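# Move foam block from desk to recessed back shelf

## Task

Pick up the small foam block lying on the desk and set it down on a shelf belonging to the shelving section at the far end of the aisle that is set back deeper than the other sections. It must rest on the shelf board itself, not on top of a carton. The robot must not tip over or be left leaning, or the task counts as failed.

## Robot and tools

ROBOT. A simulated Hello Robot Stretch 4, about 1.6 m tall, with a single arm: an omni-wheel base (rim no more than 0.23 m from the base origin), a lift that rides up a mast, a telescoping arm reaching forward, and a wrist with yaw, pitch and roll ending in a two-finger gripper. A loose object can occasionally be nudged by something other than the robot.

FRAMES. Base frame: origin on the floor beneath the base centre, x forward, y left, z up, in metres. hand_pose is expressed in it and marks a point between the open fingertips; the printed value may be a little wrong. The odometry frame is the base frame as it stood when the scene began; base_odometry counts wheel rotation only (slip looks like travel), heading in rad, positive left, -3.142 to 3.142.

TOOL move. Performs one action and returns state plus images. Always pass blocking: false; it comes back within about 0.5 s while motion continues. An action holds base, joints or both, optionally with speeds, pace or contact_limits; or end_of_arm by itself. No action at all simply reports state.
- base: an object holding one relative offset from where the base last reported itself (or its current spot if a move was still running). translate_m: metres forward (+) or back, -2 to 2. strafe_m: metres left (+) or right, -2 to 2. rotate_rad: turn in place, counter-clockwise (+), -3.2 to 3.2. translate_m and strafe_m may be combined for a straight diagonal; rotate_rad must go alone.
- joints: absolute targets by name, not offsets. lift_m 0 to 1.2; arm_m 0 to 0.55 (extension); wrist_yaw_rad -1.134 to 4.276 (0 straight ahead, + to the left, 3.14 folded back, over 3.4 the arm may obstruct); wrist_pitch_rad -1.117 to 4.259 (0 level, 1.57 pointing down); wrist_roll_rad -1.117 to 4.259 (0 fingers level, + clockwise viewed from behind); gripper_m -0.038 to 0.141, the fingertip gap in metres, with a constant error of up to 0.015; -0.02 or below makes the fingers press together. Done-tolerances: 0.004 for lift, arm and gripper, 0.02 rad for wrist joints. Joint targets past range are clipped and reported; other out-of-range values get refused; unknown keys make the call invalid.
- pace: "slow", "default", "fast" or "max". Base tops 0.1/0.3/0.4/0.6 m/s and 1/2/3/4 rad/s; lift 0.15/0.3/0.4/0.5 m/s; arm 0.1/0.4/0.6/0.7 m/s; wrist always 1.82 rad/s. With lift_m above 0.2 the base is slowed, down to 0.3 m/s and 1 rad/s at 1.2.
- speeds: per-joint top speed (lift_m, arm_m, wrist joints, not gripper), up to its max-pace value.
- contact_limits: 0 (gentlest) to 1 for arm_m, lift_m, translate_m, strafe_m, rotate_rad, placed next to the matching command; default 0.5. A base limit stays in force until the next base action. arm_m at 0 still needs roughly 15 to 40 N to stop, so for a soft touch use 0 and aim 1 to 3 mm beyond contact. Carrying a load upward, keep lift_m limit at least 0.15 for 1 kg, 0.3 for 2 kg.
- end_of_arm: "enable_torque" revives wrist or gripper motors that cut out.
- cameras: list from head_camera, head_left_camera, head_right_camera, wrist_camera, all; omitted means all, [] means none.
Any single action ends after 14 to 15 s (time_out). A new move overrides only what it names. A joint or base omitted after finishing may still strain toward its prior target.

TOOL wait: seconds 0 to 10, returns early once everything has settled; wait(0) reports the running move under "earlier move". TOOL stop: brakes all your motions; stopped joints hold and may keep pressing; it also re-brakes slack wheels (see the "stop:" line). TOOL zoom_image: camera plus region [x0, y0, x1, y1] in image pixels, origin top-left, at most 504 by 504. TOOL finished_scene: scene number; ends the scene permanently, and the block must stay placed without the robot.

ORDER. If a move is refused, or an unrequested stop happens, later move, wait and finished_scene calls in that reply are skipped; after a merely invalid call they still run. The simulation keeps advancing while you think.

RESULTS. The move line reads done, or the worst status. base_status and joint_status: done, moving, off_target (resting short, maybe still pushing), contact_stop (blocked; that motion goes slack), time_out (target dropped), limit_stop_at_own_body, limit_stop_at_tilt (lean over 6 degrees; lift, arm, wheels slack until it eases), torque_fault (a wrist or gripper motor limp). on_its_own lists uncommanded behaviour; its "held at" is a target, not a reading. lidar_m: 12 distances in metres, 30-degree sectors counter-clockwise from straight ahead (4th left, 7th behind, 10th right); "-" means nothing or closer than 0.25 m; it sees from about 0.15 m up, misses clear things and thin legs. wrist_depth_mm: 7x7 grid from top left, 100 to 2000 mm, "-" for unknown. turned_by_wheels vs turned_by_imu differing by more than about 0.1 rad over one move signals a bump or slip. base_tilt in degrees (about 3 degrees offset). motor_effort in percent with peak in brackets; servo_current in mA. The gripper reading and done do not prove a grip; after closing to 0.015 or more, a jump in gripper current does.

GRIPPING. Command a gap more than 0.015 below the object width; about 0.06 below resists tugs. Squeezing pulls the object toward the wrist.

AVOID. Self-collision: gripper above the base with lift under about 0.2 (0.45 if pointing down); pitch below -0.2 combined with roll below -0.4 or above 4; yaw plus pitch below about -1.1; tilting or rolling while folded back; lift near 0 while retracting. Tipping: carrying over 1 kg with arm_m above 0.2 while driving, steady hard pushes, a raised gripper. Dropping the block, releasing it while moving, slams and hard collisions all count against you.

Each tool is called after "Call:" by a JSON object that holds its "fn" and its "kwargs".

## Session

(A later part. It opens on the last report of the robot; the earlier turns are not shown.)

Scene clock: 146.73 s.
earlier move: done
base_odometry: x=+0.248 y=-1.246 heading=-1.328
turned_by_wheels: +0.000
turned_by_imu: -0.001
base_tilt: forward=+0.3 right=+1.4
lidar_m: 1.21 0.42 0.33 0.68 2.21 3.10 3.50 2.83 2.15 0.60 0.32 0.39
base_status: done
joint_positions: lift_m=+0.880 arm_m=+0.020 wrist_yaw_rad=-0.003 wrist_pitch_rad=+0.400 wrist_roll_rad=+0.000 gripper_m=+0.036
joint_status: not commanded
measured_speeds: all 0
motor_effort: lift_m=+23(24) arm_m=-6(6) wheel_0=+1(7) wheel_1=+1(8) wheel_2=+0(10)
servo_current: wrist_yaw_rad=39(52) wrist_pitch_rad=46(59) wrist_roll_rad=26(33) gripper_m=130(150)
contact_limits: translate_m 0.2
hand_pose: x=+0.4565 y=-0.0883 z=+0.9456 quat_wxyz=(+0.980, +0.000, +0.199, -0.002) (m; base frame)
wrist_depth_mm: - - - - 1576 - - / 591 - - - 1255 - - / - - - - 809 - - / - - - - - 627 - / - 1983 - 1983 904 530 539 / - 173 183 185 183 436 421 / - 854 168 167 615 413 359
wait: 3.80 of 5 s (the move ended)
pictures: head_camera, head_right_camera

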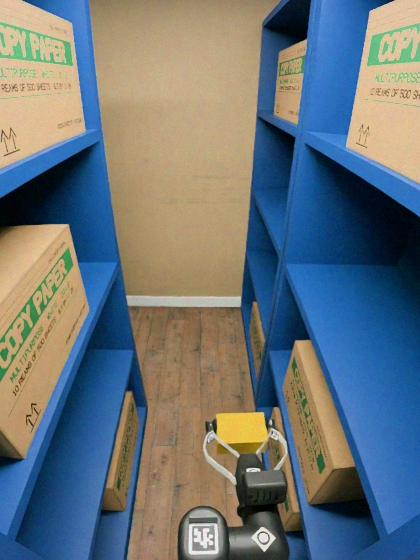

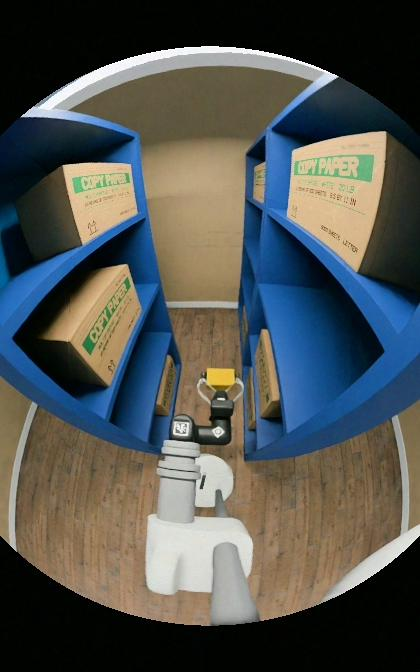

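Call:
{"fn": "move", "kwargs": {"blocking": false, "base": {"translate_m": 0.7, "strafe_m": 0.01}, "contact_limits": {"translate_m": 0.2}, "cameras": []}}

Call:
{"fn": "wait", "kwargs": {"seconds": 5, "cameras": ["head_camera", "head_right_camera", "wrist_camera"]}}

Scene clock: 157.30 s.
move: moving
base_odometry: x=+0.256 y=-1.277 heading=-1.328
turned_by_wheels: +0.000
turned_by_imu: +0.000
base_tilt: forward=+0.3 right=+1.5
lidar_m: 1.21 0.38 0.33 0.55 2.24 3.07 3.54 2.88 2.17 0.47 0.28 0.41
base_status: translate_m moving; strafe_m moving
joint_positions: lift_m=+0.880 arm_m=+0.020 wrist_yaw_rad=-0.003 wrist_pitch_rad=+0.400 wrist_roll_rad=+0.000 gripper_m=+0.036
joint_status: not commanded
measured_speeds: translate_m=+0.124 strafe_m=+0.002 rotate_rad=+0.006 lift_m=+0.000 arm_m=+0.000 wrist_yaw_rad=+0.000 wrist_pitch_rad=+0.000 wrist_roll_rad=+0.000
motor_effort: lift_m=+23(24) arm_m=-6(6) wheel_0=+6(7) wheel_1=+6(8) wheel_2=-8(9)
servo_current: wrist_yaw_rad=33(46) wrist_pitch_rad=33(39) wrist_roll_rad=20(33) gripper_m=143(143)
contact_limits: translate_m 0.2
hand_pose: x=+0.4565 y=-0.0883 z=+0.9456 quat_wxyz=(+0.980, +0.000, +0.199, -0.002) (m; base frame)
wrist_depth_mm: - - - - 1499 - - / 603 - - - 1160 - - / - 1808 - - - - - / - - - 1983 917 - - / - - 216 222 621 535 535 / - 173 183 185 183 439 421 / - 854 167 167 591 402 357
pictures: none
No camera images: "cameras" was empty.

Scene clock: 160.60 s.
earlier move: done
base_odometry: x=+0.426 y=-1.923 heading=-1.327
turned_by_wheels: +0.000
turned_by_imu: -0.001
base_tilt: forward=+0.3 right=+1.3
lidar_m: 1.29 0.40 0.26 0.27 0.28 0.42 - 0.42 0.31 0.27 0.29 0.44
base_status: done
joint_positions: lift_m=+0.880 arm_m=+0.020 wrist_yaw_rad=-0.003 wrist_pitch_rad=+0.400 wrist_roll_rad=+0.000 gripper_m=+0.036
joint_status: not commanded
measured_speeds: all 0
motor_effort: lift_m=+23(24) arm_m=-6(6) wheel_0=+1(7) wheel_1=+2(8) wheel_2=+2(11)
servo_current: wrist_yaw_rad=39(46) wrist_pitch_rad=52(52) wrist_roll_rad=33(33) gripper_m=130(143)
contact_limits: translate_m 0.2
hand_pose: x=+0.4565 y=-0.0883 z=+0.9456 quat_wxyz=(+0.980, +0.000, +0.199, -0.002) (m; base frame)
wrist_depth_mm: - - - - 991 - - / - - - - 976 - - / 1078 - - - 1118 466 387 / 1182 - - - 1160 - 338 / 1229 - 208 218 - - - / 152 172 183 184 183 - - / 1182 1255 167 168 181 - -
wait: 3.30 of 5 s (the move ended)
pictures: head_camera, head_right_camera, wrist_camera
camera_calibration:
wrist_camera: T_world_to_cam=[[-0.0305215, -0.997806, 0.0587493, -0.1524], [-0.410128, -0.041099, -0.911101, 1.09809], [0.911517, -0.0519029, -0.407974, 0.194796], [0, 0, 0, 1]] pos_world=[0.268147, -0.0968243, 1.0889]

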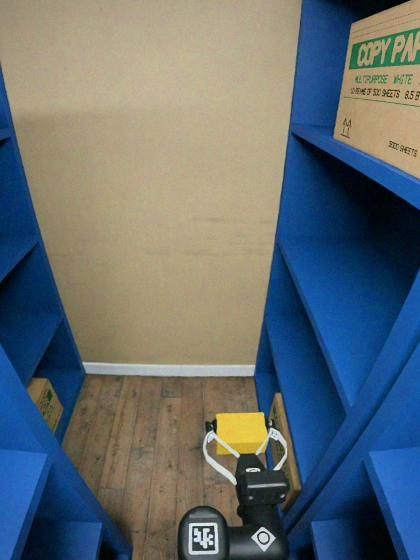

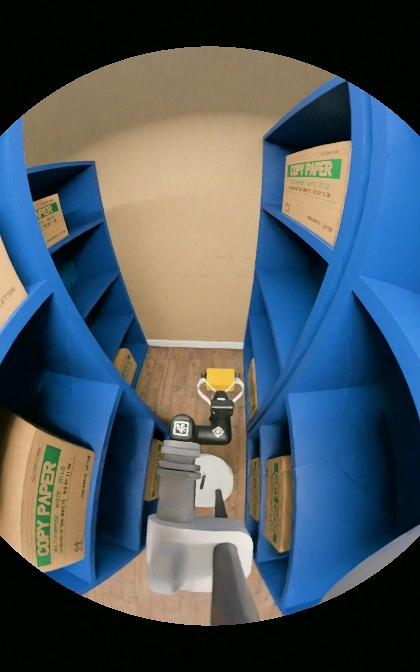

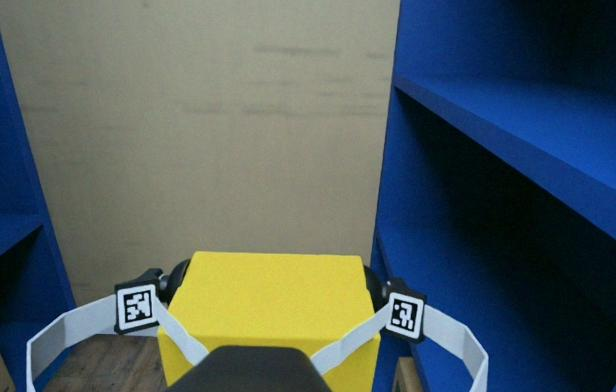

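Call:
{"fn": "move", "kwargs": {"blocking": false, "base": {"translate_m": 0.6, "strafe_m": -0.012}, "contact_limits": {"translate_m": 0.2}, "cameras": []}}

Call:
{"fn": "wait", "kwargs": {"seconds": 5, "cameras": ["head_camera", "head_left_camera", "head_right_camera"]}}

Scene clock: 166.73 s.
move: moving
base_odometry: x=+0.434 y=-1.955 heading=-1.327
turned_by_wheels: +0.000
turned_by_imu: +0.000
base_tilt: forward=+0.4 right=+1.3
lidar_m: 1.25 0.38 0.28 0.26 0.28 0.41 - 0.42 0.30 0.27 0.29 0.43
base_status: translate_m moving; strafe_m moving
joint_positions: lift_m=+0.880 arm_m=+0.020 wrist_yaw_rad=-0.003 wrist_pitch_rad=+0.400 wrist_roll_rad=+0.000 gripper_m=+0.036
joint_status: not commanded
measured_speeds: translate_m=+0.123 strafe_m=-0.002 rotate_rad=-0.001 lift_m=+0.000 arm_m=+0.000 wrist_yaw_rad=+0.000 wrist_pitch_rad=+0.000 wrist_roll_rad=+0.000
motor_effort: lift_m=+23(23) arm_m=-6(6) wheel_0=+6(8) wheel_1=+6(6) wheel_2=-9(10)
servo_current: wrist_yaw_rad=33(46) wrist_pitch_rad=46(52) wrist_roll_rad=26(33) gripper_m=130(143)
contact_limits: translate_m 0.2
hand_pose: x=+0.4565 y=-0.0883 z=+0.9456 quat_wxyz=(+0.980, +0.000, +0.199, -0.002) (m; base frame)
wrist_depth_mm: - - - - 931 - - / - - - - 991 - - / - - - - 1042 442 384 / 1138 - - - 1138 - 310 / 1205 - 207 219 1160 - - / 1229 172 182 185 183 - - / 1229 1255 167 168 177 - -
pictures: none
No camera images: "cameras" was empty.

Scene clock: 169.73 s.
earlier move: done
base_odometry: x=+0.559 y=-2.508 heading=-1.327
turned_by_wheels: +0.000
turned_by_imu: -0.001
base_tilt: forward=+0.4 right=+1.1
lidar_m: 0.70 0.76 0.77 0.74 0.32 0.42 1.14 0.41 0.27 0.28 0.30 0.45
base_status: done
joint_positions: lift_m=+0.880 arm_m=+0.020 wrist_yaw_rad=-0.003 wrist_pitch_rad=+0.400 wrist_roll_rad=+0.000 gripper_m=+0.036
joint_status: not commanded
measured_speeds: all 0
motor_effort: lift_m=+23(24) arm_m=-6(6) wheel_0=+1(8) wheel_1=+1(8) wheel_2=+2(10)
servo_current: wrist_yaw_rad=33(46) wrist_pitch_rad=39(59) wrist_roll_rad=33(39) gripper_m=130(143)
contact_limits: translate_m 0.2
hand_pose: x=+0.4565 y=-0.0883 z=+0.9456 quat_wxyz=(+0.980, +0.000, +0.199, -0.002) (m; base frame)
wrist_depth_mm: 433 430 430 427 427 418 379 / 452 455 452 455 452 439 399 / - - 473 477 473 427 384 / - - - - - 466 452 / - - 208 220 - 496 492 / - 172 183 185 183 521 530 / - - 167 167 177 574 574
wait: 3.00 of 5 s (the move ended)
pictures: head_camera, head_left_camera, head_right_camera

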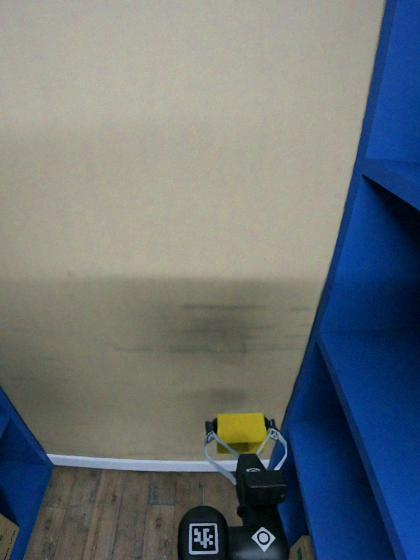

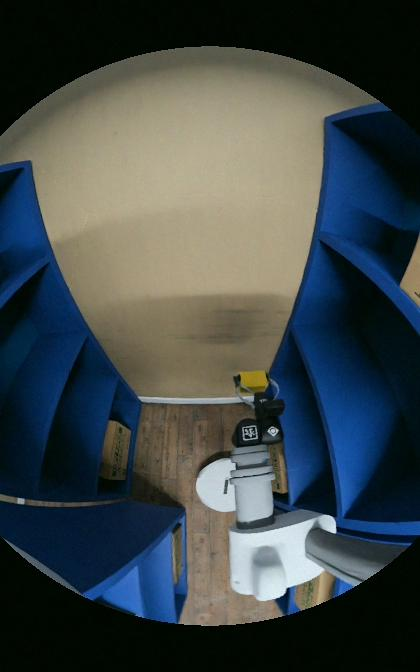

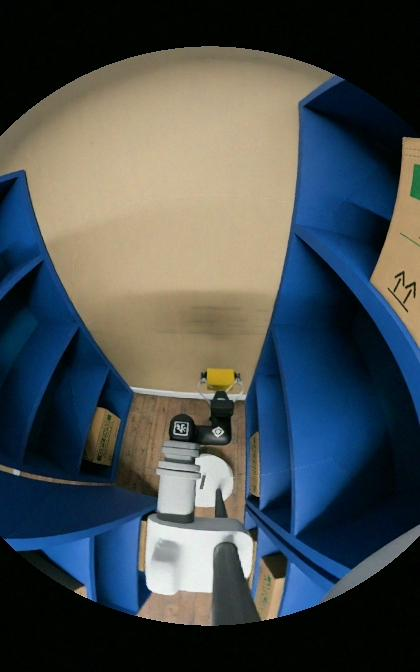

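Call:
{"fn": "move", "kwargs": {"blocking": false, "base": {"rotate_rad": 1.57}, "contact_limits": {"rotate_rad": 0.2}, "cameras": []}}

Call:
{"fn": "wait", "kwargs": {"seconds": 4, "cameras": []}}

Call:
{"fn": "move", "kwargs": {"blocking": false, "joints": {"lift_m": 1.075}, "cameras": []}}

Call:
{"fn": "wait", "kwargs": {"seconds": 3, "cameras": ["head_camera", "head_right_camera", "wrist_camera"]}}

Call:
{"fn": "zoom_image", "kwargs": {"camera": "head_camera", "region": [60, 60, 420, 420]}}

Scene clock: 177.93 s.
move: moving
base_odometry: x=+0.559 y=-2.508 heading=-1.071
turned_by_wheels: +0.256
turned_by_imu: +0.251
base_tilt: forward=+0.3 right=+1.3
lidar_m: 0.70 0.82 0.72 0.39 0.35 0.62 0.63 0.33 0.27 0.28 0.33 0.63
base_status: rotate_rad moving
joint_positions: lift_m=+0.880 arm_m=+0.020 wrist_yaw_rad=-0.003 wrist_pitch_rad=+0.400 wrist_roll_rad=+0.000 gripper_m=+0.036
joint_status: not commanded
measured_speeds: translate_m=+0.002 strafe_m=+0.000 rotate_rad=+0.978 lift_m=+0.000 arm_m=+0.000 wrist_yaw_rad=+0.000 wrist_pitch_rad=+0.000 wrist_roll_rad=+0.000
motor_effort: lift_m=+23(24) arm_m=-6(6) wheel_0=-6(9) wheel_1=-6(7) wheel_2=-8(8)
servo_current: wrist_yaw_rad=33(39) wrist_pitch_rad=39(52) wrist_roll_rad=26(33) gripper_m=137(137)
contact_limits: rotate_rad 0.2
hand_pose: x=+0.4565 y=-0.0883 z=+0.9456 quat_wxyz=(+0.980, +0.000, +0.199, -0.002) (m; base frame)
wrist_depth_mm: - 466 449 427 404 387 373 / - - 469 452 430 407 389 / - - - 469 455 433 413 / - - - - 473 455 436 / - - 207 220 - - 462 / - 172 183 185 183 - - / - - 167 167 - - 488
pictures: none
No camera images: "cameras" was empty.

Scene clock: 179.50 s.
earlier move: done
base_odometry: x=+0.559 y=-2.508 heading=+0.242
turned_by_wheels: +1.314
turned_by_imu: +1.297
base_tilt: forward=+0.4 right=+1.4
lidar_m: 0.71 0.34 0.41 1.18 0.43 0.29 0.30 0.32 0.39 0.70 0.74 0.76
base_status: done
joint_positions: lift_m=+0.880 arm_m=+0.020 wrist_yaw_rad=-0.003 wrist_pitch_rad=+0.400 wrist_roll_rad=+0.000 gripper_m=+0.036
joint_status: not commanded
measured_speeds: all 0
motor_effort: lift_m=+23(24) arm_m=-6(6) wheel_0=-3(9) wheel_1=-2(8) wheel_2=-1(10)
servo_current: wrist_yaw_rad=33(46) wrist_pitch_rad=39(52) wrist_roll_rad=26(33) gripper_m=130(137)
contact_limits: rotate_rad 0.2
hand_pose: x=+0.4565 y=-0.0882 z=+0.9456 quat_wxyz=(+0.980, +0.000, +0.199, -0.001) (m; base frame)
wrist_depth_mm: 424 480 - - - - - / 430 484 - - - - - / 436 500 - - - - - / 462 549 - - - 1042 - / 442 - 208 218 - 1060 - / 421 173 183 185 184 - 798 / 402 - 167 167 683 151 707
wait: 1.57 of 4 s (the move ended)
pictures: none
No camera images: "cameras" was empty.

Scene clock: 180.00 s.
move: moving
base_odometry: x=+0.559 y=-2.508 heading=+0.242
turned_by_wheels: +0.000
turned_by_imu: +0.000
base_tilt: forward=+0.4 right=+1.3
lidar_m: 0.72 0.33 0.41 3.92 0.41 0.31 0.28 0.33 0.42 0.70 0.73 0.73
base_status: not commanded
joint_positions: lift_m=+0.919 arm_m=+0.020 wrist_yaw_rad=-0.003 wrist_pitch_rad=+0.400 wrist_roll_rad=+0.000 gripper_m=+0.036
joint_status: lift_m moving
measured_speeds: translate_m=+0.000 strafe_m=+0.000 rotate_rad=+0.000 lift_m=+0.149 arm_m=+0.000 wrist_yaw_rad=+0.000 wrist_pitch_rad=+0.000 wrist_roll_rad=+0.000
motor_effort: lift_m=+25(26) arm_m=-6(6) wheel_0=-3(3) wheel_1=-2(2) wheel_2=-2(2)
servo_current: wrist_yaw_rad=46(46) wrist_pitch_rad=39(52) wrist_roll_rad=26(26) gripper_m=130(143)
contact_limits: rotate_rad 0.2
hand_pose: x=+0.4565 y=-0.0882 z=+0.9847 quat_wxyz=(+0.980, +0.000, +0.199, -0.001) (m; base frame)
wrist_depth_mm: 424 477 - - - - - / 433 488 - - - - 891 / 436 500 - - - - - / 462 549 - - - 1025 - / 439 - 207 219 - - - / 418 173 183 185 183 - 866 / 402 - 167 167 699 699 750
pictures: none
No camera images: "cameras" was empty.

Scene clock: 181.40 s.
earlier move: done
base_odometry: x=+0.559 y=-2.508 heading=+0.242
turned_by_wheels: +0.000
turned_by_imu: +0.000
base_tilt: forward=+0.4 right=+1.3
lidar_m: 0.73 0.34 0.41 3.92 0.44 0.29 0.29 0.29 0.41 0.70 0.72 0.75
base_status: not commanded
joint_positions: lift_m=+1.075 arm_m=+0.020 wrist_yaw_rad=-0.003 wrist_pitch_rad=+0.400 wrist_roll_rad=+0.000 gripper_m=+0.036
joint_status: all done
measured_speeds: all 0
motor_effort: lift_m=+24(27) arm_m=-6(6) wheel_0=-3(3) wheel_1=-2(2) wheel_2=-1(2)
servo_current: wrist_yaw_rad=39(46) wrist_pitch_rad=46(59) wrist_roll_rad=33(33) gripper_m=124(143)
contact_limits: rotate_rad 0.2
hand_pose: x=+0.4565 y=-0.0882 z=+1.1405 quat_wxyz=(+0.980, +0.000, +0.199, -0.001) (m; base frame)
wrist_depth_mm: 424 480 - - - - - / 433 484 - - - - 891 / 436 504 - - - - - / 462 544 - - - - - / 439 559 208 219 - - - / 418 173 183 185 183 1060 - / 399 - 167 167 - - -
wait: 1.40 of 3 s (the move ended)
pictures: head_camera, head_right_camera, wrist_camera
camera_calibration:
wrist_camera: T_world_to_cam=[[-0.0302074, -0.997817, 0.0587194, -0.163894], [-0.410119, -0.0412006, -0.911101, 1.27569], [0.911532, -0.0516039, -0.407979, 0.27425], [0, 0, 0, 1]] pos_world=[0.268247, -0.0968248, 1.2838]

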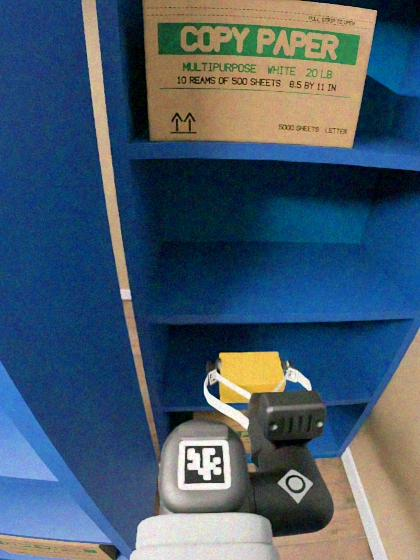

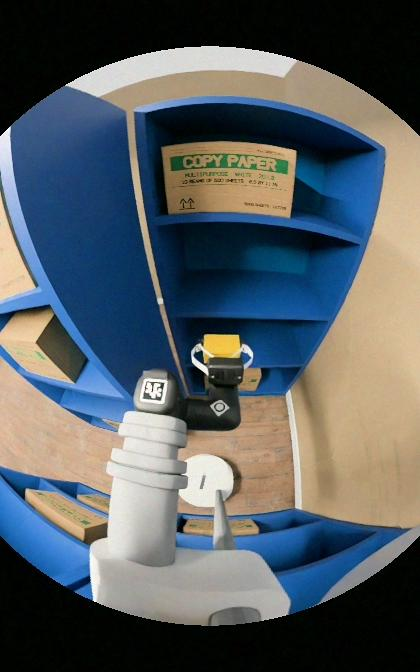

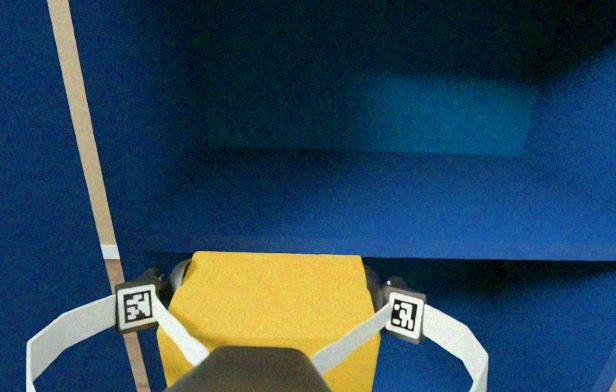

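Scaled by 1.400 from the camera's 420x560 image, which has a finer 1200x1600 frame.

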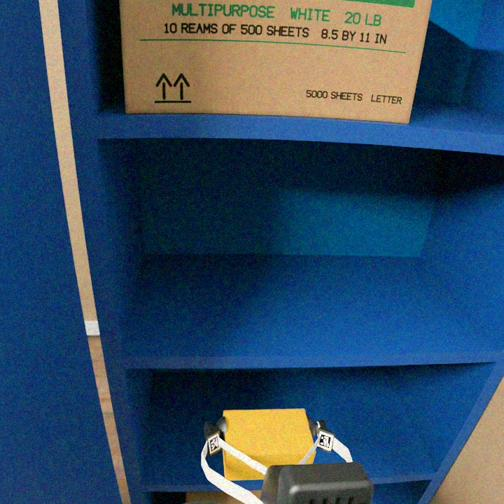

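Call:
{"fn": "move", "kwargs": {"blocking": false, "joints": {"arm_m": 0.44}, "base": {"strafe_m": -0.05}, "contact_limits": {"arm_m": 0.2, "strafe_m": 0.2}, "cameras": []}}

Call:
{"fn": "wait", "kwargs": {"seconds": 4, "cameras": ["head_camera", "wrist_camera"]}}

Call:
{"fn": "move", "kwargs": {"blocking": false, "joints": {"lift_m": 0.98}, "pace": "slow", "contact_limits": {"lift_m": 0.05}, "cameras": []}}

Call:
{"fn": "wait", "kwargs": {"seconds": 3, "cameras": ["wrist_camera"]}}

Call:
{"fn": "move", "kwargs": {"blocking": false, "joints": {"lift_m": 0.963}, "speeds": {"lift_m": 0.03}, "contact_limits": {"lift_m": 0.0}, "cameras": []}}

Call:
{"fn": "wait", "kwargs": {"seconds": 2, "cameras": ["wrist_camera"]}}

Scene clock: 192.53 s.
move: moving
base_odometry: x=+0.568 y=-2.542 heading=+0.242
turned_by_wheels: +0.000
turned_by_imu: -0.001
base_tilt: forward=+0.2 right=+1.4
lidar_m: 0.71 0.33 0.38 1.14 0.43 0.30 0.29 0.31 0.40 0.66 0.72 0.75
base_status: strafe_m moving
joint_positions: lift_m=+1.075 arm_m=+0.072 wrist_yaw_rad=-0.003 wrist_pitch_rad=+0.400 wrist_roll_rad=+0.000 gripper_m=+0.036
joint_status: arm_m moving
measured_speeds: translate_m=-0.001 strafe_m=-0.101 rotate_rad=+0.004 lift_m=+0.000 arm_m=+0.199 wrist_yaw_rad=+0.000 wrist_pitch_rad=+0.000 wrist_roll_rad=+0.000
motor_effort: lift_m=+24(24) arm_m=+6(9) wheel_0=+3(9) wheel_1=-1(11) wheel_2=+0(2)
servo_current: wrist_yaw_rad=33(52) wrist_pitch_rad=39(46) wrist_roll_rad=26(33) gripper_m=137(143)
contact_limits: arm_m 0.2; strafe_m 0.2
hand_pose: x=+0.5085 y=-0.0882 z=+1.1405 quat_wxyz=(+0.980, +0.000, +0.199, -0.001) (m; base frame)
wrist_depth_mm: 418 - - - - - - / 430 - - - - - - / 455 - - - - 917 - / 477 - - - - - - / 500 - 208 219 - - - / 452 173 182 185 183 1078 - / 145 - 167 167 - - -
pictures: none
No camera images: "cameras" was empty.

Scene clock: 194.37 s.
earlier move: done
base_odometry: x=+0.571 y=-2.557 heading=+0.243
turned_by_wheels: +0.000
turned_by_imu: +0.000
base_tilt: forward=+0.4 right=+1.4
lidar_m: 0.71 0.37 0.40 1.16 0.44 0.32 0.29 0.31 0.37 0.64 0.70 0.75
base_status: done
joint_positions: lift_m=+1.075 arm_m=+0.440 wrist_yaw_rad=-0.003 wrist_pitch_rad=+0.400 wrist_roll_rad=+0.000 gripper_m=+0.036
joint_status: all done
measured_speeds: all 0
motor_effort: lift_m=+24(24) arm_m=+7(10) wheel_0=+2(9) wheel_1=+1(11) wheel_2=-1(2)
servo_current: wrist_yaw_rad=33(52) wrist_pitch_rad=39(65) wrist_roll_rad=20(39) gripper_m=130(143)
contact_limits: arm_m 0.2; strafe_m 0.2
hand_pose: x=+0.8760 y=-0.0882 z=+1.1405 quat_wxyz=(+0.980, +0.000, +0.199, -0.001) (m; base frame)
wrist_depth_mm: 427 473 477 480 480 477 484 / 430 508 508 508 508 504 504 / 418 544 544 539 539 539 539 / 439 580 574 574 580 580 580 / 418 - 208 219 - - - / 389 174 183 185 184 427 427 / 325 342 167 167 329 329 370
wait: 1.83 of 4 s (the move ended)
pictures: head_camera, wrist_camera
camera_calibration:
wrist_camera: T_world_to_cam=[[-0.0302074, -0.997817, 0.0587194, -0.151228], [-0.410119, -0.0412006, -0.911101, 1.44783], [0.911532, -0.0516039, -0.407979, -0.108096], [0, 0, 0, 1]] pos_world=[0.687747, -0.0968248, 1.2839]

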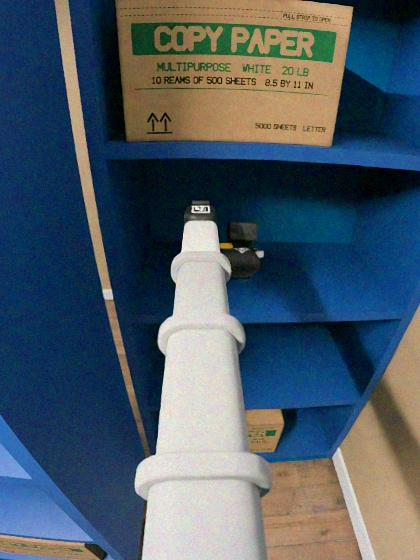

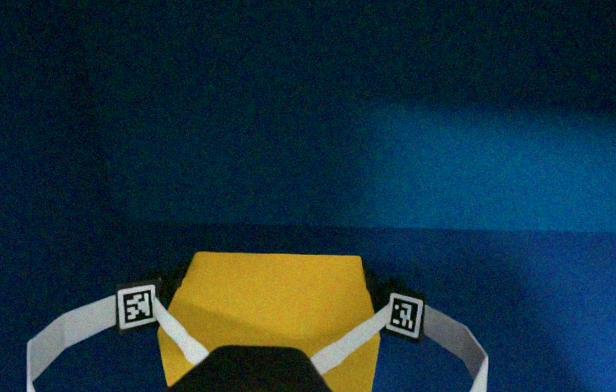

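Scene clock: 194.87 s.
move: moving
base_odometry: x=+0.571 y=-2.557 heading=+0.243
turned_by_wheels: +0.000
turned_by_imu: +0.000
base_tilt: forward=+0.4 right=+1.5
lidar_m: 0.70 0.37 0.42 1.17 0.43 0.32 0.28 0.32 0.42 0.63 0.67 0.74
base_status: not commanded
joint_positions: lift_m=+1.049 arm_m=+0.440 wrist_yaw_rad=-0.003 wrist_pitch_rad=+0.400 wrist_roll_rad=+0.000 gripper_m=+0.036
joint_status: lift_m moving
measured_speeds: translate_m=+0.000 strafe_m=+0.000 rotate_rad=+0.000 lift_m=-0.099 arm_m=+0.000 wrist_yaw_rad=+0.000 wrist_pitch_rad=+0.000 wrist_roll_rad=+0.000
motor_effort: lift_m=+12(24) arm_m=+7(7) wheel_0=+2(2) wheel_1=+1(2) wheel_2=-1(1)
servo_current: wrist_yaw_rad=39(46) wrist_pitch_rad=33(46) wrist_roll_rad=33(33) gripper_m=137(137)
contact_limits: arm_m 0.2; lift_m 0.05; strafe_m 0.2
hand_pose: x=+0.8760 y=-0.0882 z=+1.1152 quat_wxyz=(+0.980, +0.000, +0.199, -0.001) (m; base frame)
wrist_depth_mm: 430 480 477 477 477 477 480 / 427 504 504 504 508 508 504 / 415 539 535 544 539 544 539 / 439 569 564 574 580 574 580 / 421 452 208 220 - - - / 375 174 183 185 183 399 402 / 301 315 167 167 315 306 340
pictures: none
No camera images: "cameras" was empty.

Scene clock: 196.03 s.
earlier move: done
base_odometry: x=+0.571 y=-2.557 heading=+0.243
turned_by_wheels: +0.000
turned_by_imu: +0.000
base_tilt: forward=+0.3 right=+1.5
lidar_m: 0.71 0.36 0.43 1.18 0.44 0.30 0.29 0.30 0.41 0.65 0.69 0.75
base_status: not commanded
joint_positions: lift_m=+0.980 arm_m=+0.440 wrist_yaw_rad=-0.003 wrist_pitch_rad=+0.400 wrist_roll_rad=+0.000 gripper_m=+0.036
joint_status: all done
measured_speeds: all 0
motor_effort: lift_m=+14(24) arm_m=+6(7) wheel_0=+2(2) wheel_1=+1(2) wheel_2=-1(1)
servo_current: wrist_yaw_rad=39(46) wrist_pitch_rad=46(46) wrist_roll_rad=33(33) gripper_m=143(143)
contact_limits: arm_m 0.2; lift_m 0.05; strafe_m 0.2
hand_pose: x=+0.8760 y=-0.0882 z=+1.0463 quat_wxyz=(+0.980, +0.000, +0.199, -0.001) (m; base frame)
wrist_depth_mm: 427 477 480 477 480 473 480 / 430 508 504 508 508 504 504 / 415 539 535 539 539 539 539 / 399 430 433 442 449 459 462 / 340 345 349 353 359 364 368 / 271 174 183 184 183 287 289 / 218 228 167 167 229 222 247
wait: 1.17 of 3 s (the move ended)
pictures: wrist_camera
camera_calibration:
wrist_camera: T_world_to_cam=[[-0.0302074, -0.997817, 0.0587194, -0.145697], [-0.410119, -0.0412006, -0.911101, 1.362], [0.911532, -0.0516039, -0.407979, -0.146528], [0, 0, 0, 1]] pos_world=[0.687747, -0.0968248, 1.1897]

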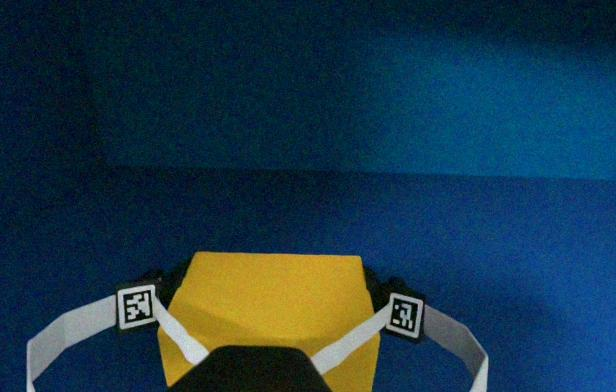

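Scene clock: 196.53 s.
move: moving
base_odometry: x=+0.571 y=-2.557 heading=+0.243
turned_by_wheels: +0.000
turned_by_imu: +0.000
base_tilt: forward=+0.3 right=+1.6
lidar_m: 0.71 0.38 0.41 1.18 0.40 0.32 0.28 0.32 0.41 0.65 0.70 0.76
base_status: not commanded
joint_positions: lift_m=+0.967 arm_m=+0.440 wrist_yaw_rad=-0.003 wrist_pitch_rad=+0.400 wrist_roll_rad=+0.000 gripper_m=+0.036
joint_status: lift_m moving
measured_speeds: translate_m=+0.000 strafe_m=+0.000 rotate_rad=+0.000 lift_m=-0.030 arm_m=+0.000 wrist_yaw_rad=+0.000 wrist_pitch_rad=+0.000 wrist_roll_rad=+0.000
motor_effort: lift_m=+15(15) arm_m=+6(7) wheel_0=+2(2) wheel_1=+1(2) wheel_2=-1(1)
servo_current: wrist_yaw_rad=33(46) wrist_pitch_rad=46(46) wrist_roll_rad=26(33) gripper_m=137(137)
contact_limits: arm_m 0.2; lift_m 0; strafe_m 0.2
hand_pose: x=+0.8760 y=-0.0882 z=+1.0325 quat_wxyz=(+0.980, +0.000, +0.199, -0.001) (m; base frame)
wrist_depth_mm: 427 480 477 477 477 477 484 / 430 508 508 512 508 508 504 / 415 535 530 539 539 535 539 / 397 399 407 415 421 427 433 / 317 322 325 332 336 338 342 / 252 175 183 185 185 270 271 / 206 213 167 167 213 207 230
pictures: none
No camera images: "cameras" was empty.

Scene clock: 197.00 s.
earlier move: done
base_odometry: x=+0.571 y=-2.557 heading=+0.243
turned_by_wheels: +0.000
turned_by_imu: +0.000
base_tilt: forward=+0.2 right=+1.3
lidar_m: 0.73 0.35 0.40 1.17 0.42 0.32 0.29 0.31 0.44 0.65 0.69 0.75
base_status: not commanded
joint_positions: lift_m=+0.963 arm_m=+0.440 wrist_yaw_rad=-0.003 wrist_pitch_rad=+0.400 wrist_roll_rad=+0.000 gripper_m=+0.036
joint_status: all done
measured_speeds: all 0
motor_effort: lift_m=+14(15) arm_m=+7(7) wheel_0=+2(2) wheel_1=+1(2) wheel_2=+0(1)
servo_current: wrist_yaw_rad=39(46) wrist_pitch_rad=46(52) wrist_roll_rad=26(39) gripper_m=143(143)
contact_limits: arm_m 0.2; lift_m 0; strafe_m 0.2
hand_pose: x=+0.8760 y=-0.0882 z=+1.0293 quat_wxyz=(+0.980, +0.000, +0.199, -0.001) (m; base frame)
wrist_depth_mm: 427 473 477 477 477 480 480 / 433 504 504 508 508 504 508 / 418 530 535 539 539 539 539 / 397 397 402 407 415 421 430 / 310 317 320 325 330 332 336 / 248 174 182 184 183 263 264 / 200 210 167 167 209 211 225
wait: 0.47 of 2 s (the move ended)
pictures: wrist_camera
camera_calibration:
wrist_camera: T_world_to_cam=[[-0.0302074, -0.997817, 0.0587194, -0.144699], [-0.410119, -0.0412006, -0.911101, 1.34652], [0.911532, -0.0516039, -0.407979, -0.153464], [0, 0, 0, 1]] pos_world=[0.687747, -0.0968248, 1.1727]

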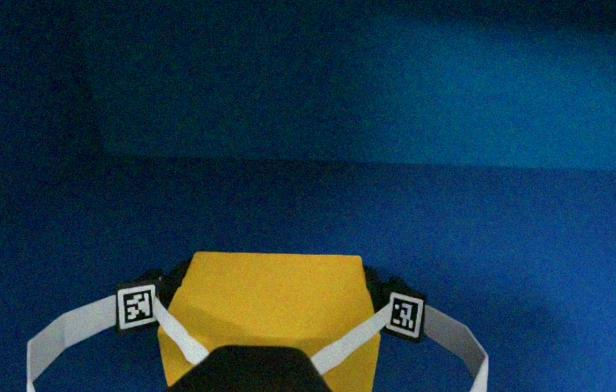

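Call:
{"fn": "move", "kwargs": {"joints": {"lift_m":0.955}, "speeds": {"lift_m":0.03}, "contact_limits": {"lift_m":0.0}, "blocking": false, "cameras": []}}

Call:
{"fn": "wait", "kwargs": {"seconds": 1, "cameras": ["wrist_camera"]}}

Scene clock: 209.50 s.
move: moving
base_odometry: x=+0.571 y=-2.557 heading=+0.243
turned_by_wheels: +0.000
turned_by_imu: -0.001
base_tilt: forward=+0.5 right=+1.3
lidar_m: 0.71 0.38 0.42 1.16 0.38 0.32 0.30 0.33 0.41 0.63 0.70 0.76
base_status: not commanded
joint_positions: lift_m=+0.956 arm_m=+0.440 wrist_yaw_rad=-0.003 wrist_pitch_rad=+0.400 wrist_roll_rad=+0.000 gripper_m=+0.036
joint_status: lift_m moving
measured_speeds: all 0
motor_effort: lift_m=+11(15) arm_m=+6(7) wheel_0=+2(2) wheel_1=+1(2) wheel_2=-1(1)
servo_current: wrist_yaw_rad=39(46) wrist_pitch_rad=39(59) wrist_roll_rad=26(33) gripper_m=130(130)
contact_limits: arm_m 0.2; lift_m 0; strafe_m 0.2
hand_pose: x=+0.8760 y=-0.0882 z=+1.0215 quat_wxyz=(+0.980, +0.000, +0.199, -0.001) (m; base frame)
wrist_depth_mm: 413 480 477 477 480 480 484 / 418 504 504 508 508 508 508 / 436 525 539 539 539 535 539 / 394 424 404 415 421 430 433 / 310 319 320 327 332 334 340 / 246 172 180 182 182 273 263 / 199 206 167 168 207 208 224
pictures: none
No camera images: "cameras" was empty.

Scene clock: 209.67 s.
earlier move: done
base_odometry: x=+0.571 y=-2.557 heading=+0.243
turned_by_wheels: +0.000
turned_by_imu: +0.000
base_tilt: forward=+0.3 right=+1.4
lidar_m: 0.73 0.38 0.40 1.19 0.43 0.31 0.29 0.32 0.40 0.65 0.67 0.74
base_status: not commanded
joint_positions: lift_m=+0.956 arm_m=+0.440 wrist_yaw_rad=-0.003 wrist_pitch_rad=+0.400 wrist_roll_rad=+0.000 gripper_m=+0.036
joint_status: all done
measured_speeds: all 0
motor_effort: lift_m=+12(15) arm_m=+6(7) wheel_0=+2(2) wheel_1=+1(2) wheel_2=-1(1)
servo_current: wrist_yaw_rad=39(46) wrist_pitch_rad=39(59) wrist_roll_rad=26(33) gripper_m=130(130)
contact_limits: arm_m 0.2; lift_m 0; strafe_m 0.2
hand_pose: x=+0.8760 y=-0.0882 z=+1.0215 quat_wxyz=(+0.980, +0.000, +0.199, -0.001) (m; base frame)
wrist_depth_mm: 413 480 480 480 480 480 488 / 415 504 508 508 508 508 508 / 436 530 535 535 539 539 539 / 394 424 407 415 418 427 436 / 312 317 320 327 330 334 340 / 247 172 180 182 182 273 264 / 200 207 167 168 208 208 224
wait: 0.17 of 1 s (the move ended)
pictures: wrist_camera
camera_calibration:
wrist_camera: T_world_to_cam=[[-0.0302074, -0.997817, 0.0587194, -0.144235], [-0.410119, -0.0412006, -0.911101, 1.33932], [0.911532, -0.0516039, -0.407979, -0.156687], [0, 0, 0, 1]] pos_world=[0.687747, -0.0968248, 1.1648]

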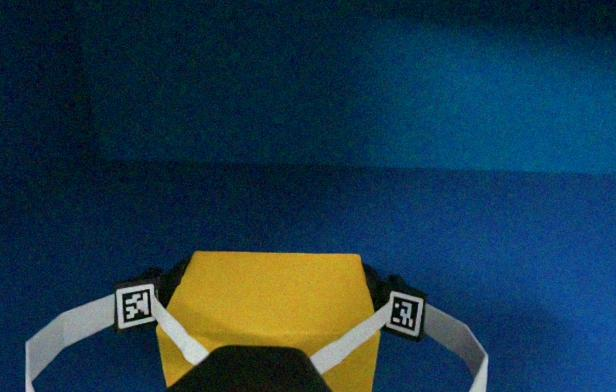

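Call:
{"fn": "move", "kwargs": {"joints": {"lift_m":0.946}, "speeds": {"lift_m":0.03}, "contact_limits": {"lift_m":0.0}, "blocking": false, "cameras": []}}

Call:
{"fn": "wait", "kwargs": {"seconds": 1, "cameras": ["wrist_camera"]}}

Scene clock: 280.10 s.
move: moving
base_odometry: x=+0.571 y=-2.557 heading=+0.243
turned_by_wheels: +0.000
turned_by_imu: -0.001
base_tilt: forward=+0.2 right=+1.3
lidar_m: 0.71 0.37 0.42 1.18 0.41 0.32 0.28 0.33 0.41 0.65 0.68 0.77
base_status: not commanded
joint_positions: lift_m=+0.947 arm_m=+0.440 wrist_yaw_rad=-0.003 wrist_pitch_rad=+0.395 wrist_roll_rad=+0.000 gripper_m=+0.036
joint_status: lift_m moving
measured_speeds: all 0
motor_effort: lift_m=+8(13) arm_m=+7(7) wheel_0=+2(2) wheel_1=+1(1) wheel_2=-1(1)
servo_current: wrist_yaw_rad=39(46) wrist_pitch_rad=46(52) wrist_roll_rad=26(33) gripper_m=124(130)
contact_limits: arm_m 0.2; lift_m 0; strafe_m 0.2
hand_pose: x=+0.8766 y=-0.0882 z=+1.0141 quat_wxyz=(+0.981, +0.000, +0.196, -0.001) (m; base frame)
wrist_depth_mm: 436 473 477 480 480 480 488 / 436 500 504 504 508 512 508 / 442 535 535 539 539 544 539 / 402 407 415 421 427 436 442 / 312 317 224 329 332 336 342 / 244 171 177 179 180 273 264 / 196 204 167 143 206 199 223
pictures: none
No camera images: "cameras" was empty.

Scene clock: 280.30 s.
earlier move: done
base_odometry: x=+0.571 y=-2.557 heading=+0.243
turned_by_wheels: +0.000
turned_by_imu: +0.000
base_tilt: forward=+0.3 right=+1.4
lidar_m: 0.71 0.38 0.40 1.17 0.44 0.31 0.28 0.33 0.39 0.65 0.69 0.74
base_status: not commanded
joint_positions: lift_m=+0.947 arm_m=+0.440 wrist_yaw_rad=-0.003 wrist_pitch_rad=+0.395 wrist_roll_rad=+0.000 gripper_m=+0.036
joint_status: all done
measured_speeds: all 0
motor_effort: lift_m=+9(13) arm_m=+7(7) wheel_0=+2(2) wheel_1=+2(2) wheel_2=+0(1)
servo_current: wrist_yaw_rad=33(46) wrist_pitch_rad=39(59) wrist_roll_rad=33(33) gripper_m=117(130)
contact_limits: arm_m 0.2; lift_m 0; strafe_m 0.2
hand_pose: x=+0.8766 y=-0.0882 z=+1.0141 quat_wxyz=(+0.981, +0.000, +0.196, -0.001) (m; base frame)
wrist_depth_mm: 433 477 480 484 480 484 484 / 439 504 508 504 508 508 508 / 445 535 535 539 539 539 539 / 402 404 415 421 430 436 442 / 310 319 225 329 334 336 342 / 245 171 177 179 180 273 263 / 196 204 167 143 205 199 222
wait: 0.20 of 1 s (the move ended)
pictures: wrist_camera
camera_calibration:
wrist_camera: T_world_to_cam=[[-0.030496, -0.997817, 0.0585691, -0.143381], [-0.405625, -0.0412001, -0.913111, 1.3309], [0.913531, -0.0516033, -0.403483, -0.16647], [0, 0, 0, 1]] pos_world=[0.687549, -0.0968248, 1.15649]

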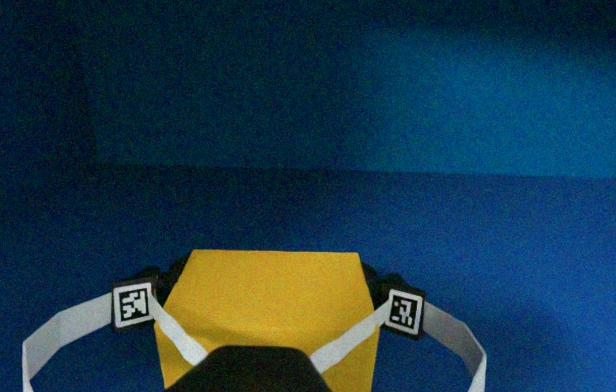

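Contact. Release.

Call:
{"fn": "move", "kwargs": {"joints": {"gripper_m":0.1,"lift_m":0.949}, "blocking": false, "cameras": []}}

Call:
{"fn": "wait", "kwargs": {"seconds": 2, "cameras": []}}

Call:
{"fn": "move", "kwargs": {"joints": {"gripper_m":0.14}, "blocking": false, "cameras": []}}

Call:
{"fn": "wait", "kwargs": {"seconds": 2, "cameras": ["wrist_camera"]}}

Call:
{"fn": "move", "kwargs": {"joints": {"lift_m":1.06}, "pace": "slow", "blocking": false, "cameras": []}}

Call:
{"fn": "wait", "kwargs": {"seconds": 2, "cameras": ["wrist_camera"]}}

Call:
{"fn": "move", "kwargs": {"joints": {"arm_m":0.05}, "blocking": false, "cameras": []}}

Call:
{"fn": "wait", "kwargs": {"seconds": 3, "cameras": ["wrist_camera","head_camera"]}}

Scene clock: 288.67 s.
move: moving
base_odometry: x=+0.571 y=-2.557 heading=+0.243
turned_by_wheels: +0.000
turned_by_imu: -0.001
base_tilt: forward=+0.3 right=+1.3
lidar_m: 0.73 0.38 0.41 1.18 0.43 0.32 0.29 0.31 0.41 0.64 0.67 0.76
base_status: not commanded
joint_positions: lift_m=+0.949 arm_m=+0.440 wrist_yaw_rad=-0.003 wrist_pitch_rad=+0.395 wrist_roll_rad=+0.000 gripper_m=+0.056
joint_status: gripper_m moving; the others done
measured_speeds: all 0
motor_effort: lift_m=+19(20) arm_m=+6(7) wheel_0=+2(2) wheel_1=+2(2) wheel_2=-1(1)
servo_current: wrist_yaw_rad=39(46) wrist_pitch_rad=33(52) wrist_roll_rad=39(39) gripper_m=46(98)
contact_limits: arm_m 0.2; strafe_m 0.2
hand_pose: x=+0.8766 y=-0.0882 z=+1.0162 quat_wxyz=(+0.981, +0.000, +0.196, -0.001) (m; base frame)
wrist_depth_mm: 436 480 480 480 480 484 488 / 442 500 504 508 512 512 512 / 445 535 539 539 539 539 544 / 402 407 418 424 430 439 449 / 314 320 229 349 338 340 343 / 247 176 179 181 185 264 265 / 198 206 137 173 208 208 224
pictures: none
No camera images: "cameras" was empty.

Scene clock: 289.67 s.
earlier move: done
base_odometry: x=+0.571 y=-2.557 heading=+0.243
turned_by_wheels: +0.000
turned_by_imu: +0.000
base_tilt: forward=+0.3 right=+1.4
lidar_m: 0.73 0.37 0.41 1.16 0.39 0.31 0.30 0.28 0.42 0.64 0.68 0.75
base_status: not commanded
joint_positions: lift_m=+0.949 arm_m=+0.440 wrist_yaw_rad=-0.003 wrist_pitch_rad=+0.394 wrist_roll_rad=+0.000 gripper_m=+0.100
joint_status: all done
measured_speeds: all 0
motor_effort: lift_m=+18(20) arm_m=+6(7) wheel_0=+2(2) wheel_1=+1(2) wheel_2=-1(1)
servo_current: wrist_yaw_rad=26(46) wrist_pitch_rad=39(59) wrist_roll_rad=26(39) gripper_m=46(98)
contact_limits: arm_m 0.2; strafe_m 0.2
hand_pose: x=+0.8767 y=-0.0882 z=+1.0165 quat_wxyz=(+0.981, +0.000, +0.196, -0.001) (m; base frame)
wrist_depth_mm: 442 473 480 480 484 488 492 / 449 500 504 512 512 512 517 / 452 530 535 535 539 544 549 / 410 415 424 430 436 445 455 / 320 327 233 353 342 345 347 / 251 192 182 185 191 267 268 / 215 204 185 185 209 218 227
wait: 1.00 of 2 s (the move ended)
pictures: none
No camera images: "cameras" was empty.

Scene clock: 290.17 s.
move: moving
base_odometry: x=+0.571 y=-2.557 heading=+0.242
turned_by_wheels: +0.000
turned_by_imu: +0.000
base_tilt: forward=+0.4 right=+1.4
lidar_m: 0.72 0.38 0.43 1.17 0.43 0.31 0.29 0.33 0.40 0.65 0.67 0.76
base_status: not commanded
joint_positions: lift_m=+0.949 arm_m=+0.440 wrist_yaw_rad=-0.003 wrist_pitch_rad=+0.394 wrist_roll_rad=+0.000 gripper_m=+0.116
joint_status: gripper_m moving
measured_speeds: all 0
motor_effort: lift_m=+18(18) arm_m=+6(7) wheel_0=+2(2) wheel_1=+1(1) wheel_2=-1(1)
servo_current: wrist_yaw_rad=26(46) wrist_pitch_rad=46(65) wrist_roll_rad=26(33) gripper_m=91(98)
contact_limits: arm_m 0.2; strafe_m 0.2
hand_pose: x=+0.8767 y=-0.0882 z=+1.0165 quat_wxyz=(+0.981, +0.000, +0.196, -0.001) (m; base frame)
wrist_depth_mm: 449 477 477 480 484 488 492 / 452 504 504 508 512 512 517 / 455 530 535 539 544 539 544 / 402 404 413 421 427 407 445 / 315 322 228 241 334 338 343 / 248 196 182 186 194 263 264 / 211 207 186 188 206 215 223
pictures: none
No camera images: "cameras" was empty.

Scene clock: 291.07 s.
earlier move: done
base_odometry: x=+0.571 y=-2.557 heading=+0.242
turned_by_wheels: +0.000
turned_by_imu: +0.000
base_tilt: forward=+0.4 right=+1.5
lidar_m: 0.71 0.38 0.44 1.16 0.42 0.28 0.31 0.33 0.42 0.65 0.69 0.77
base_status: not commanded
joint_positions: lift_m=+0.949 arm_m=+0.440 wrist_yaw_rad=-0.003 wrist_pitch_rad=+0.394 wrist_roll_rad=+0.000 gripper_m=+0.140
joint_status: all done
measured_speeds: all 0
motor_effort: lift_m=+18(19) arm_m=+6(7) wheel_0=+2(2) wheel_1=+1(2) wheel_2=-1(1)
servo_current: wrist_yaw_rad=39(46) wrist_pitch_rad=52(65) wrist_roll_rad=26(33) gripper_m=52(98)
contact_limits: arm_m 0.2; strafe_m 0.2
hand_pose: x=+0.8767 y=-0.0882 z=+1.0165 quat_wxyz=(+0.981, +0.000, +0.196, -0.001) (m; base frame)
wrist_depth_mm: 424 480 480 480 477 477 484 / 430 508 508 508 508 504 504 / 433 530 535 539 535 535 535 / 394 424 407 220 421 424 430 / 309 315 204 174 329 330 332 / 244 186 177 179 202 258 258 / 202 205 188 190 210 211 219
wait: 0.90 of 2 s (the move ended)
pictures: wrist_camera
camera_calibration:
wrist_camera: T_world_to_cam=[[-0.0304553, -0.997822, 0.0585053, -0.14347], [-0.404841, -0.0412024, -0.913458, 1.33286], [0.91388, -0.051505, -0.402705, -0.166675], [0, 0, 0, 1]] pos_world=[0.687549, -0.096825, 1.15879]

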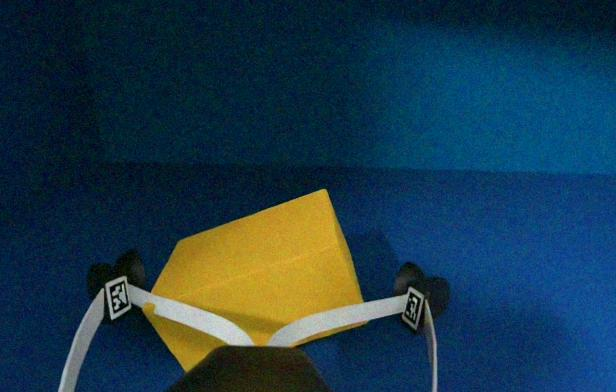

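Scene clock: 291.57 s.
move: moving
base_odometry: x=+0.571 y=-2.557 heading=+0.242
turned_by_wheels: +0.000
turned_by_imu: +0.000
base_tilt: forward=+0.3 right=+1.3
lidar_m: 0.72 0.39 0.39 1.15 0.41 0.30 0.30 0.32 0.41 0.65 0.69 0.75
base_status: not commanded
joint_positions: lift_m=+0.975 arm_m=+0.440 wrist_yaw_rad=-0.003 wrist_pitch_rad=+0.400 wrist_roll_rad=+0.000 gripper_m=+0.140
joint_status: lift_m moving
measured_speeds: translate_m=+0.000 strafe_m=+0.000 rotate_rad=+0.000 lift_m=+0.099 arm_m=+0.000 wrist_yaw_rad=+0.000 wrist_pitch_rad=+0.008 wrist_roll_rad=+0.000
motor_effort: lift_m=+23(26) arm_m=+6(7) wheel_0=+2(2) wheel_1=+1(1) wheel_2=-1(1)
servo_current: wrist_yaw_rad=26(46) wrist_pitch_rad=46(52) wrist_roll_rad=26(33) gripper_m=52(52)
contact_limits: arm_m 0.2; strafe_m 0.2
hand_pose: x=+0.8761 y=-0.0881 z=+1.0407 quat_wxyz=(+0.980, +0.000, +0.198, -0.001) (m; base frame)
wrist_depth_mm: 410 477 477 477 480 480 484 / 415 504 508 508 508 512 504 / 436 535 539 539 539 539 539 / 404 413 415 427 427 433 442 / 325 330 319 240 343 345 347 / 259 196 192 196 197 274 274 / 222 219 195 199 217 227 235
pictures: none
No camera images: "cameras" was empty.

Scene clock: 292.83 s.
earlier move: done
base_odometry: x=+0.571 y=-2.557 heading=+0.242
turned_by_wheels: +0.000
turned_by_imu: +0.000
base_tilt: forward=+0.2 right=+1.3
lidar_m: 0.72 0.38 0.42 1.15 0.43 0.30 0.29 0.32 0.42 0.65 0.67 0.76
base_status: not commanded
joint_positions: lift_m=+1.060 arm_m=+0.440 wrist_yaw_rad=-0.003 wrist_pitch_rad=+0.400 wrist_roll_rad=+0.000 gripper_m=+0.140
joint_status: all done
measured_speeds: all 0
motor_effort: lift_m=+24(26) arm_m=+6(7) wheel_0=+2(2) wheel_1=+1(2) wheel_2=-1(1)
servo_current: wrist_yaw_rad=39(46) wrist_pitch_rad=46(52) wrist_roll_rad=26(33) gripper_m=52(52)
contact_limits: arm_m 0.2; strafe_m 0.2
hand_pose: x=+0.8761 y=-0.0881 z=+1.1256 quat_wxyz=(+0.980, +0.000, +0.199, -0.001) (m; base frame)
wrist_depth_mm: 413 473 477 480 480 477 480 / 415 512 504 508 508 504 508 / 436 539 539 544 539 539 539 / 442 569 569 574 580 574 580 / 421 439 - - - - - / 382 196 394 415 204 407 407 / 329 325 338 - 332 334 347
wait: 1.27 of 2 s (the move ended)
pictures: wrist_camera
camera_calibration:
wrist_camera: T_world_to_cam=[[-0.0299069, -0.997829, 0.0586808, -0.150507], [-0.409905, -0.0413002, -0.911193, 1.43412], [0.911638, -0.0513045, -0.40778, -0.114513], [0, 0, 0, 1]] pos_world=[0.687747, -0.0968254, 1.2689]

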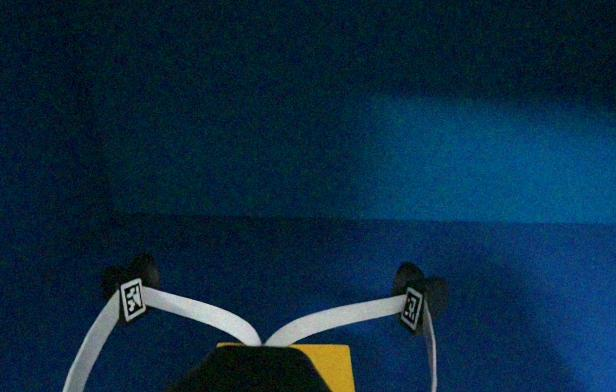

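Scene clock: 293.33 s.
move: moving
base_odometry: x=+0.571 y=-2.557 heading=+0.242
turned_by_wheels: +0.000
turned_by_imu: +0.000
base_tilt: forward=+0.2 right=+1.4
lidar_m: 0.73 0.37 0.40 1.16 0.43 0.31 0.29 0.32 0.43 0.64 0.69 0.77
base_status: not commanded
joint_positions: lift_m=+1.060 arm_m=+0.388 wrist_yaw_rad=-0.003 wrist_pitch_rad=+0.400 wrist_roll_rad=+0.000 gripper_m=+0.140
joint_status: arm_m moving
measured_speeds: translate_m=+0.000 strafe_m=+0.000 rotate_rad=+0.000 lift_m=+0.000 arm_m=-0.198 wrist_yaw_rad=+0.000 wrist_pitch_rad=+0.000 wrist_roll_rad=+0.000
motor_effort: lift_m=+24(24) arm_m=-7(8) wheel_0=+2(2) wheel_1=+1(1) wheel_2=-1(1)
servo_current: wrist_yaw_rad=46(46) wrist_pitch_rad=46(52) wrist_roll_rad=33(39) gripper_m=46(52)
contact_limits: strafe_m 0.2
hand_pose: x=+0.8241 y=-0.0881 z=+1.1256 quat_wxyz=(+0.980, +0.000, +0.199, -0.001) (m; base frame)
wrist_depth_mm: 427 525 517 521 521 521 530 / 433 549 549 554 554 554 554 / 415 580 591 591 591 591 591 / 439 615 621 621 621 634 621 / 421 439 - - - - - / 382 196 364 415 203 404 407 / 329 325 327 281 334 336 349
pictures: none
No camera images: "cameras" was empty.

Scene clock: 295.10 s.
earlier move: done
base_odometry: x=+0.571 y=-2.557 heading=+0.242
turned_by_wheels: +0.000
turned_by_imu: +0.000
base_tilt: forward=+0.2 right=+1.3
lidar_m: 0.71 0.37 0.43 1.16 0.44 0.31 0.30 0.31 0.40 0.65 0.67 0.76
base_status: not commanded
joint_positions: lift_m=+1.060 arm_m=+0.050 wrist_yaw_rad=-0.003 wrist_pitch_rad=+0.400 wrist_roll_rad=+0.000 gripper_m=+0.140
joint_status: all done
measured_speeds: all 0
motor_effort: lift_m=+24(24) arm_m=-7(10) wheel_0=+2(2) wheel_1=+1(2) wheel_2=-1(1)
servo_current: wrist_yaw_rad=39(52) wrist_pitch_rad=46(59) wrist_roll_rad=26(39) gripper_m=39(59)
contact_limits: strafe_m 0.2
hand_pose: x=+0.4866 y=-0.0881 z=+1.1256 quat_wxyz=(+0.980, +0.000, +0.199, -0.001) (m; base frame)
wrist_depth_mm: 445 - - - - - - / 449 - - - - - - / 473 - - - - 946 - / 500 - - 597 - - - / 521 - - - - - - / 500 186 172 - 195 - - / - - - - - - -
wait: 1.77 of 3 s (the move ended)
pictures: head_camera, wrist_camera
camera_calibration:
wrist_camera: T_world_to_cam=[[-0.0299044, -0.997828, 0.0586866, -0.162163], [-0.409905, -0.0413065, -0.911192, 1.27446], [0.911638, -0.0513046, -0.40778, 0.24057], [0, 0, 0, 1]] pos_world=[0.298247, -0.0968254, 1.2689]

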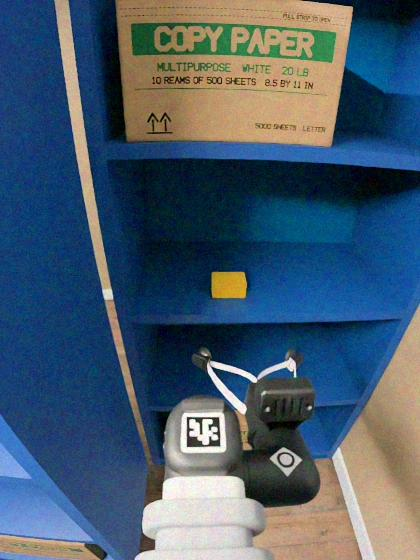

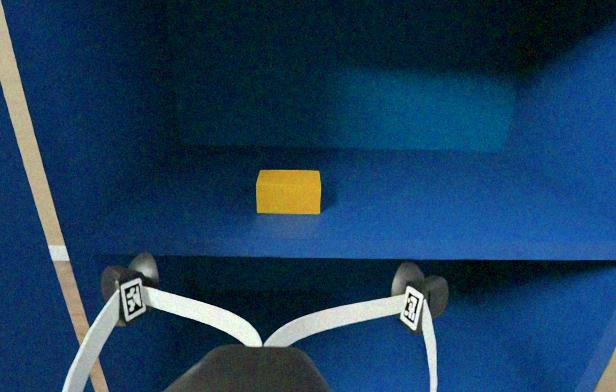

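Call:
{"fn": "finished_scene", "kwargs": {"scene": 2}}

The scene is finished: the task was done.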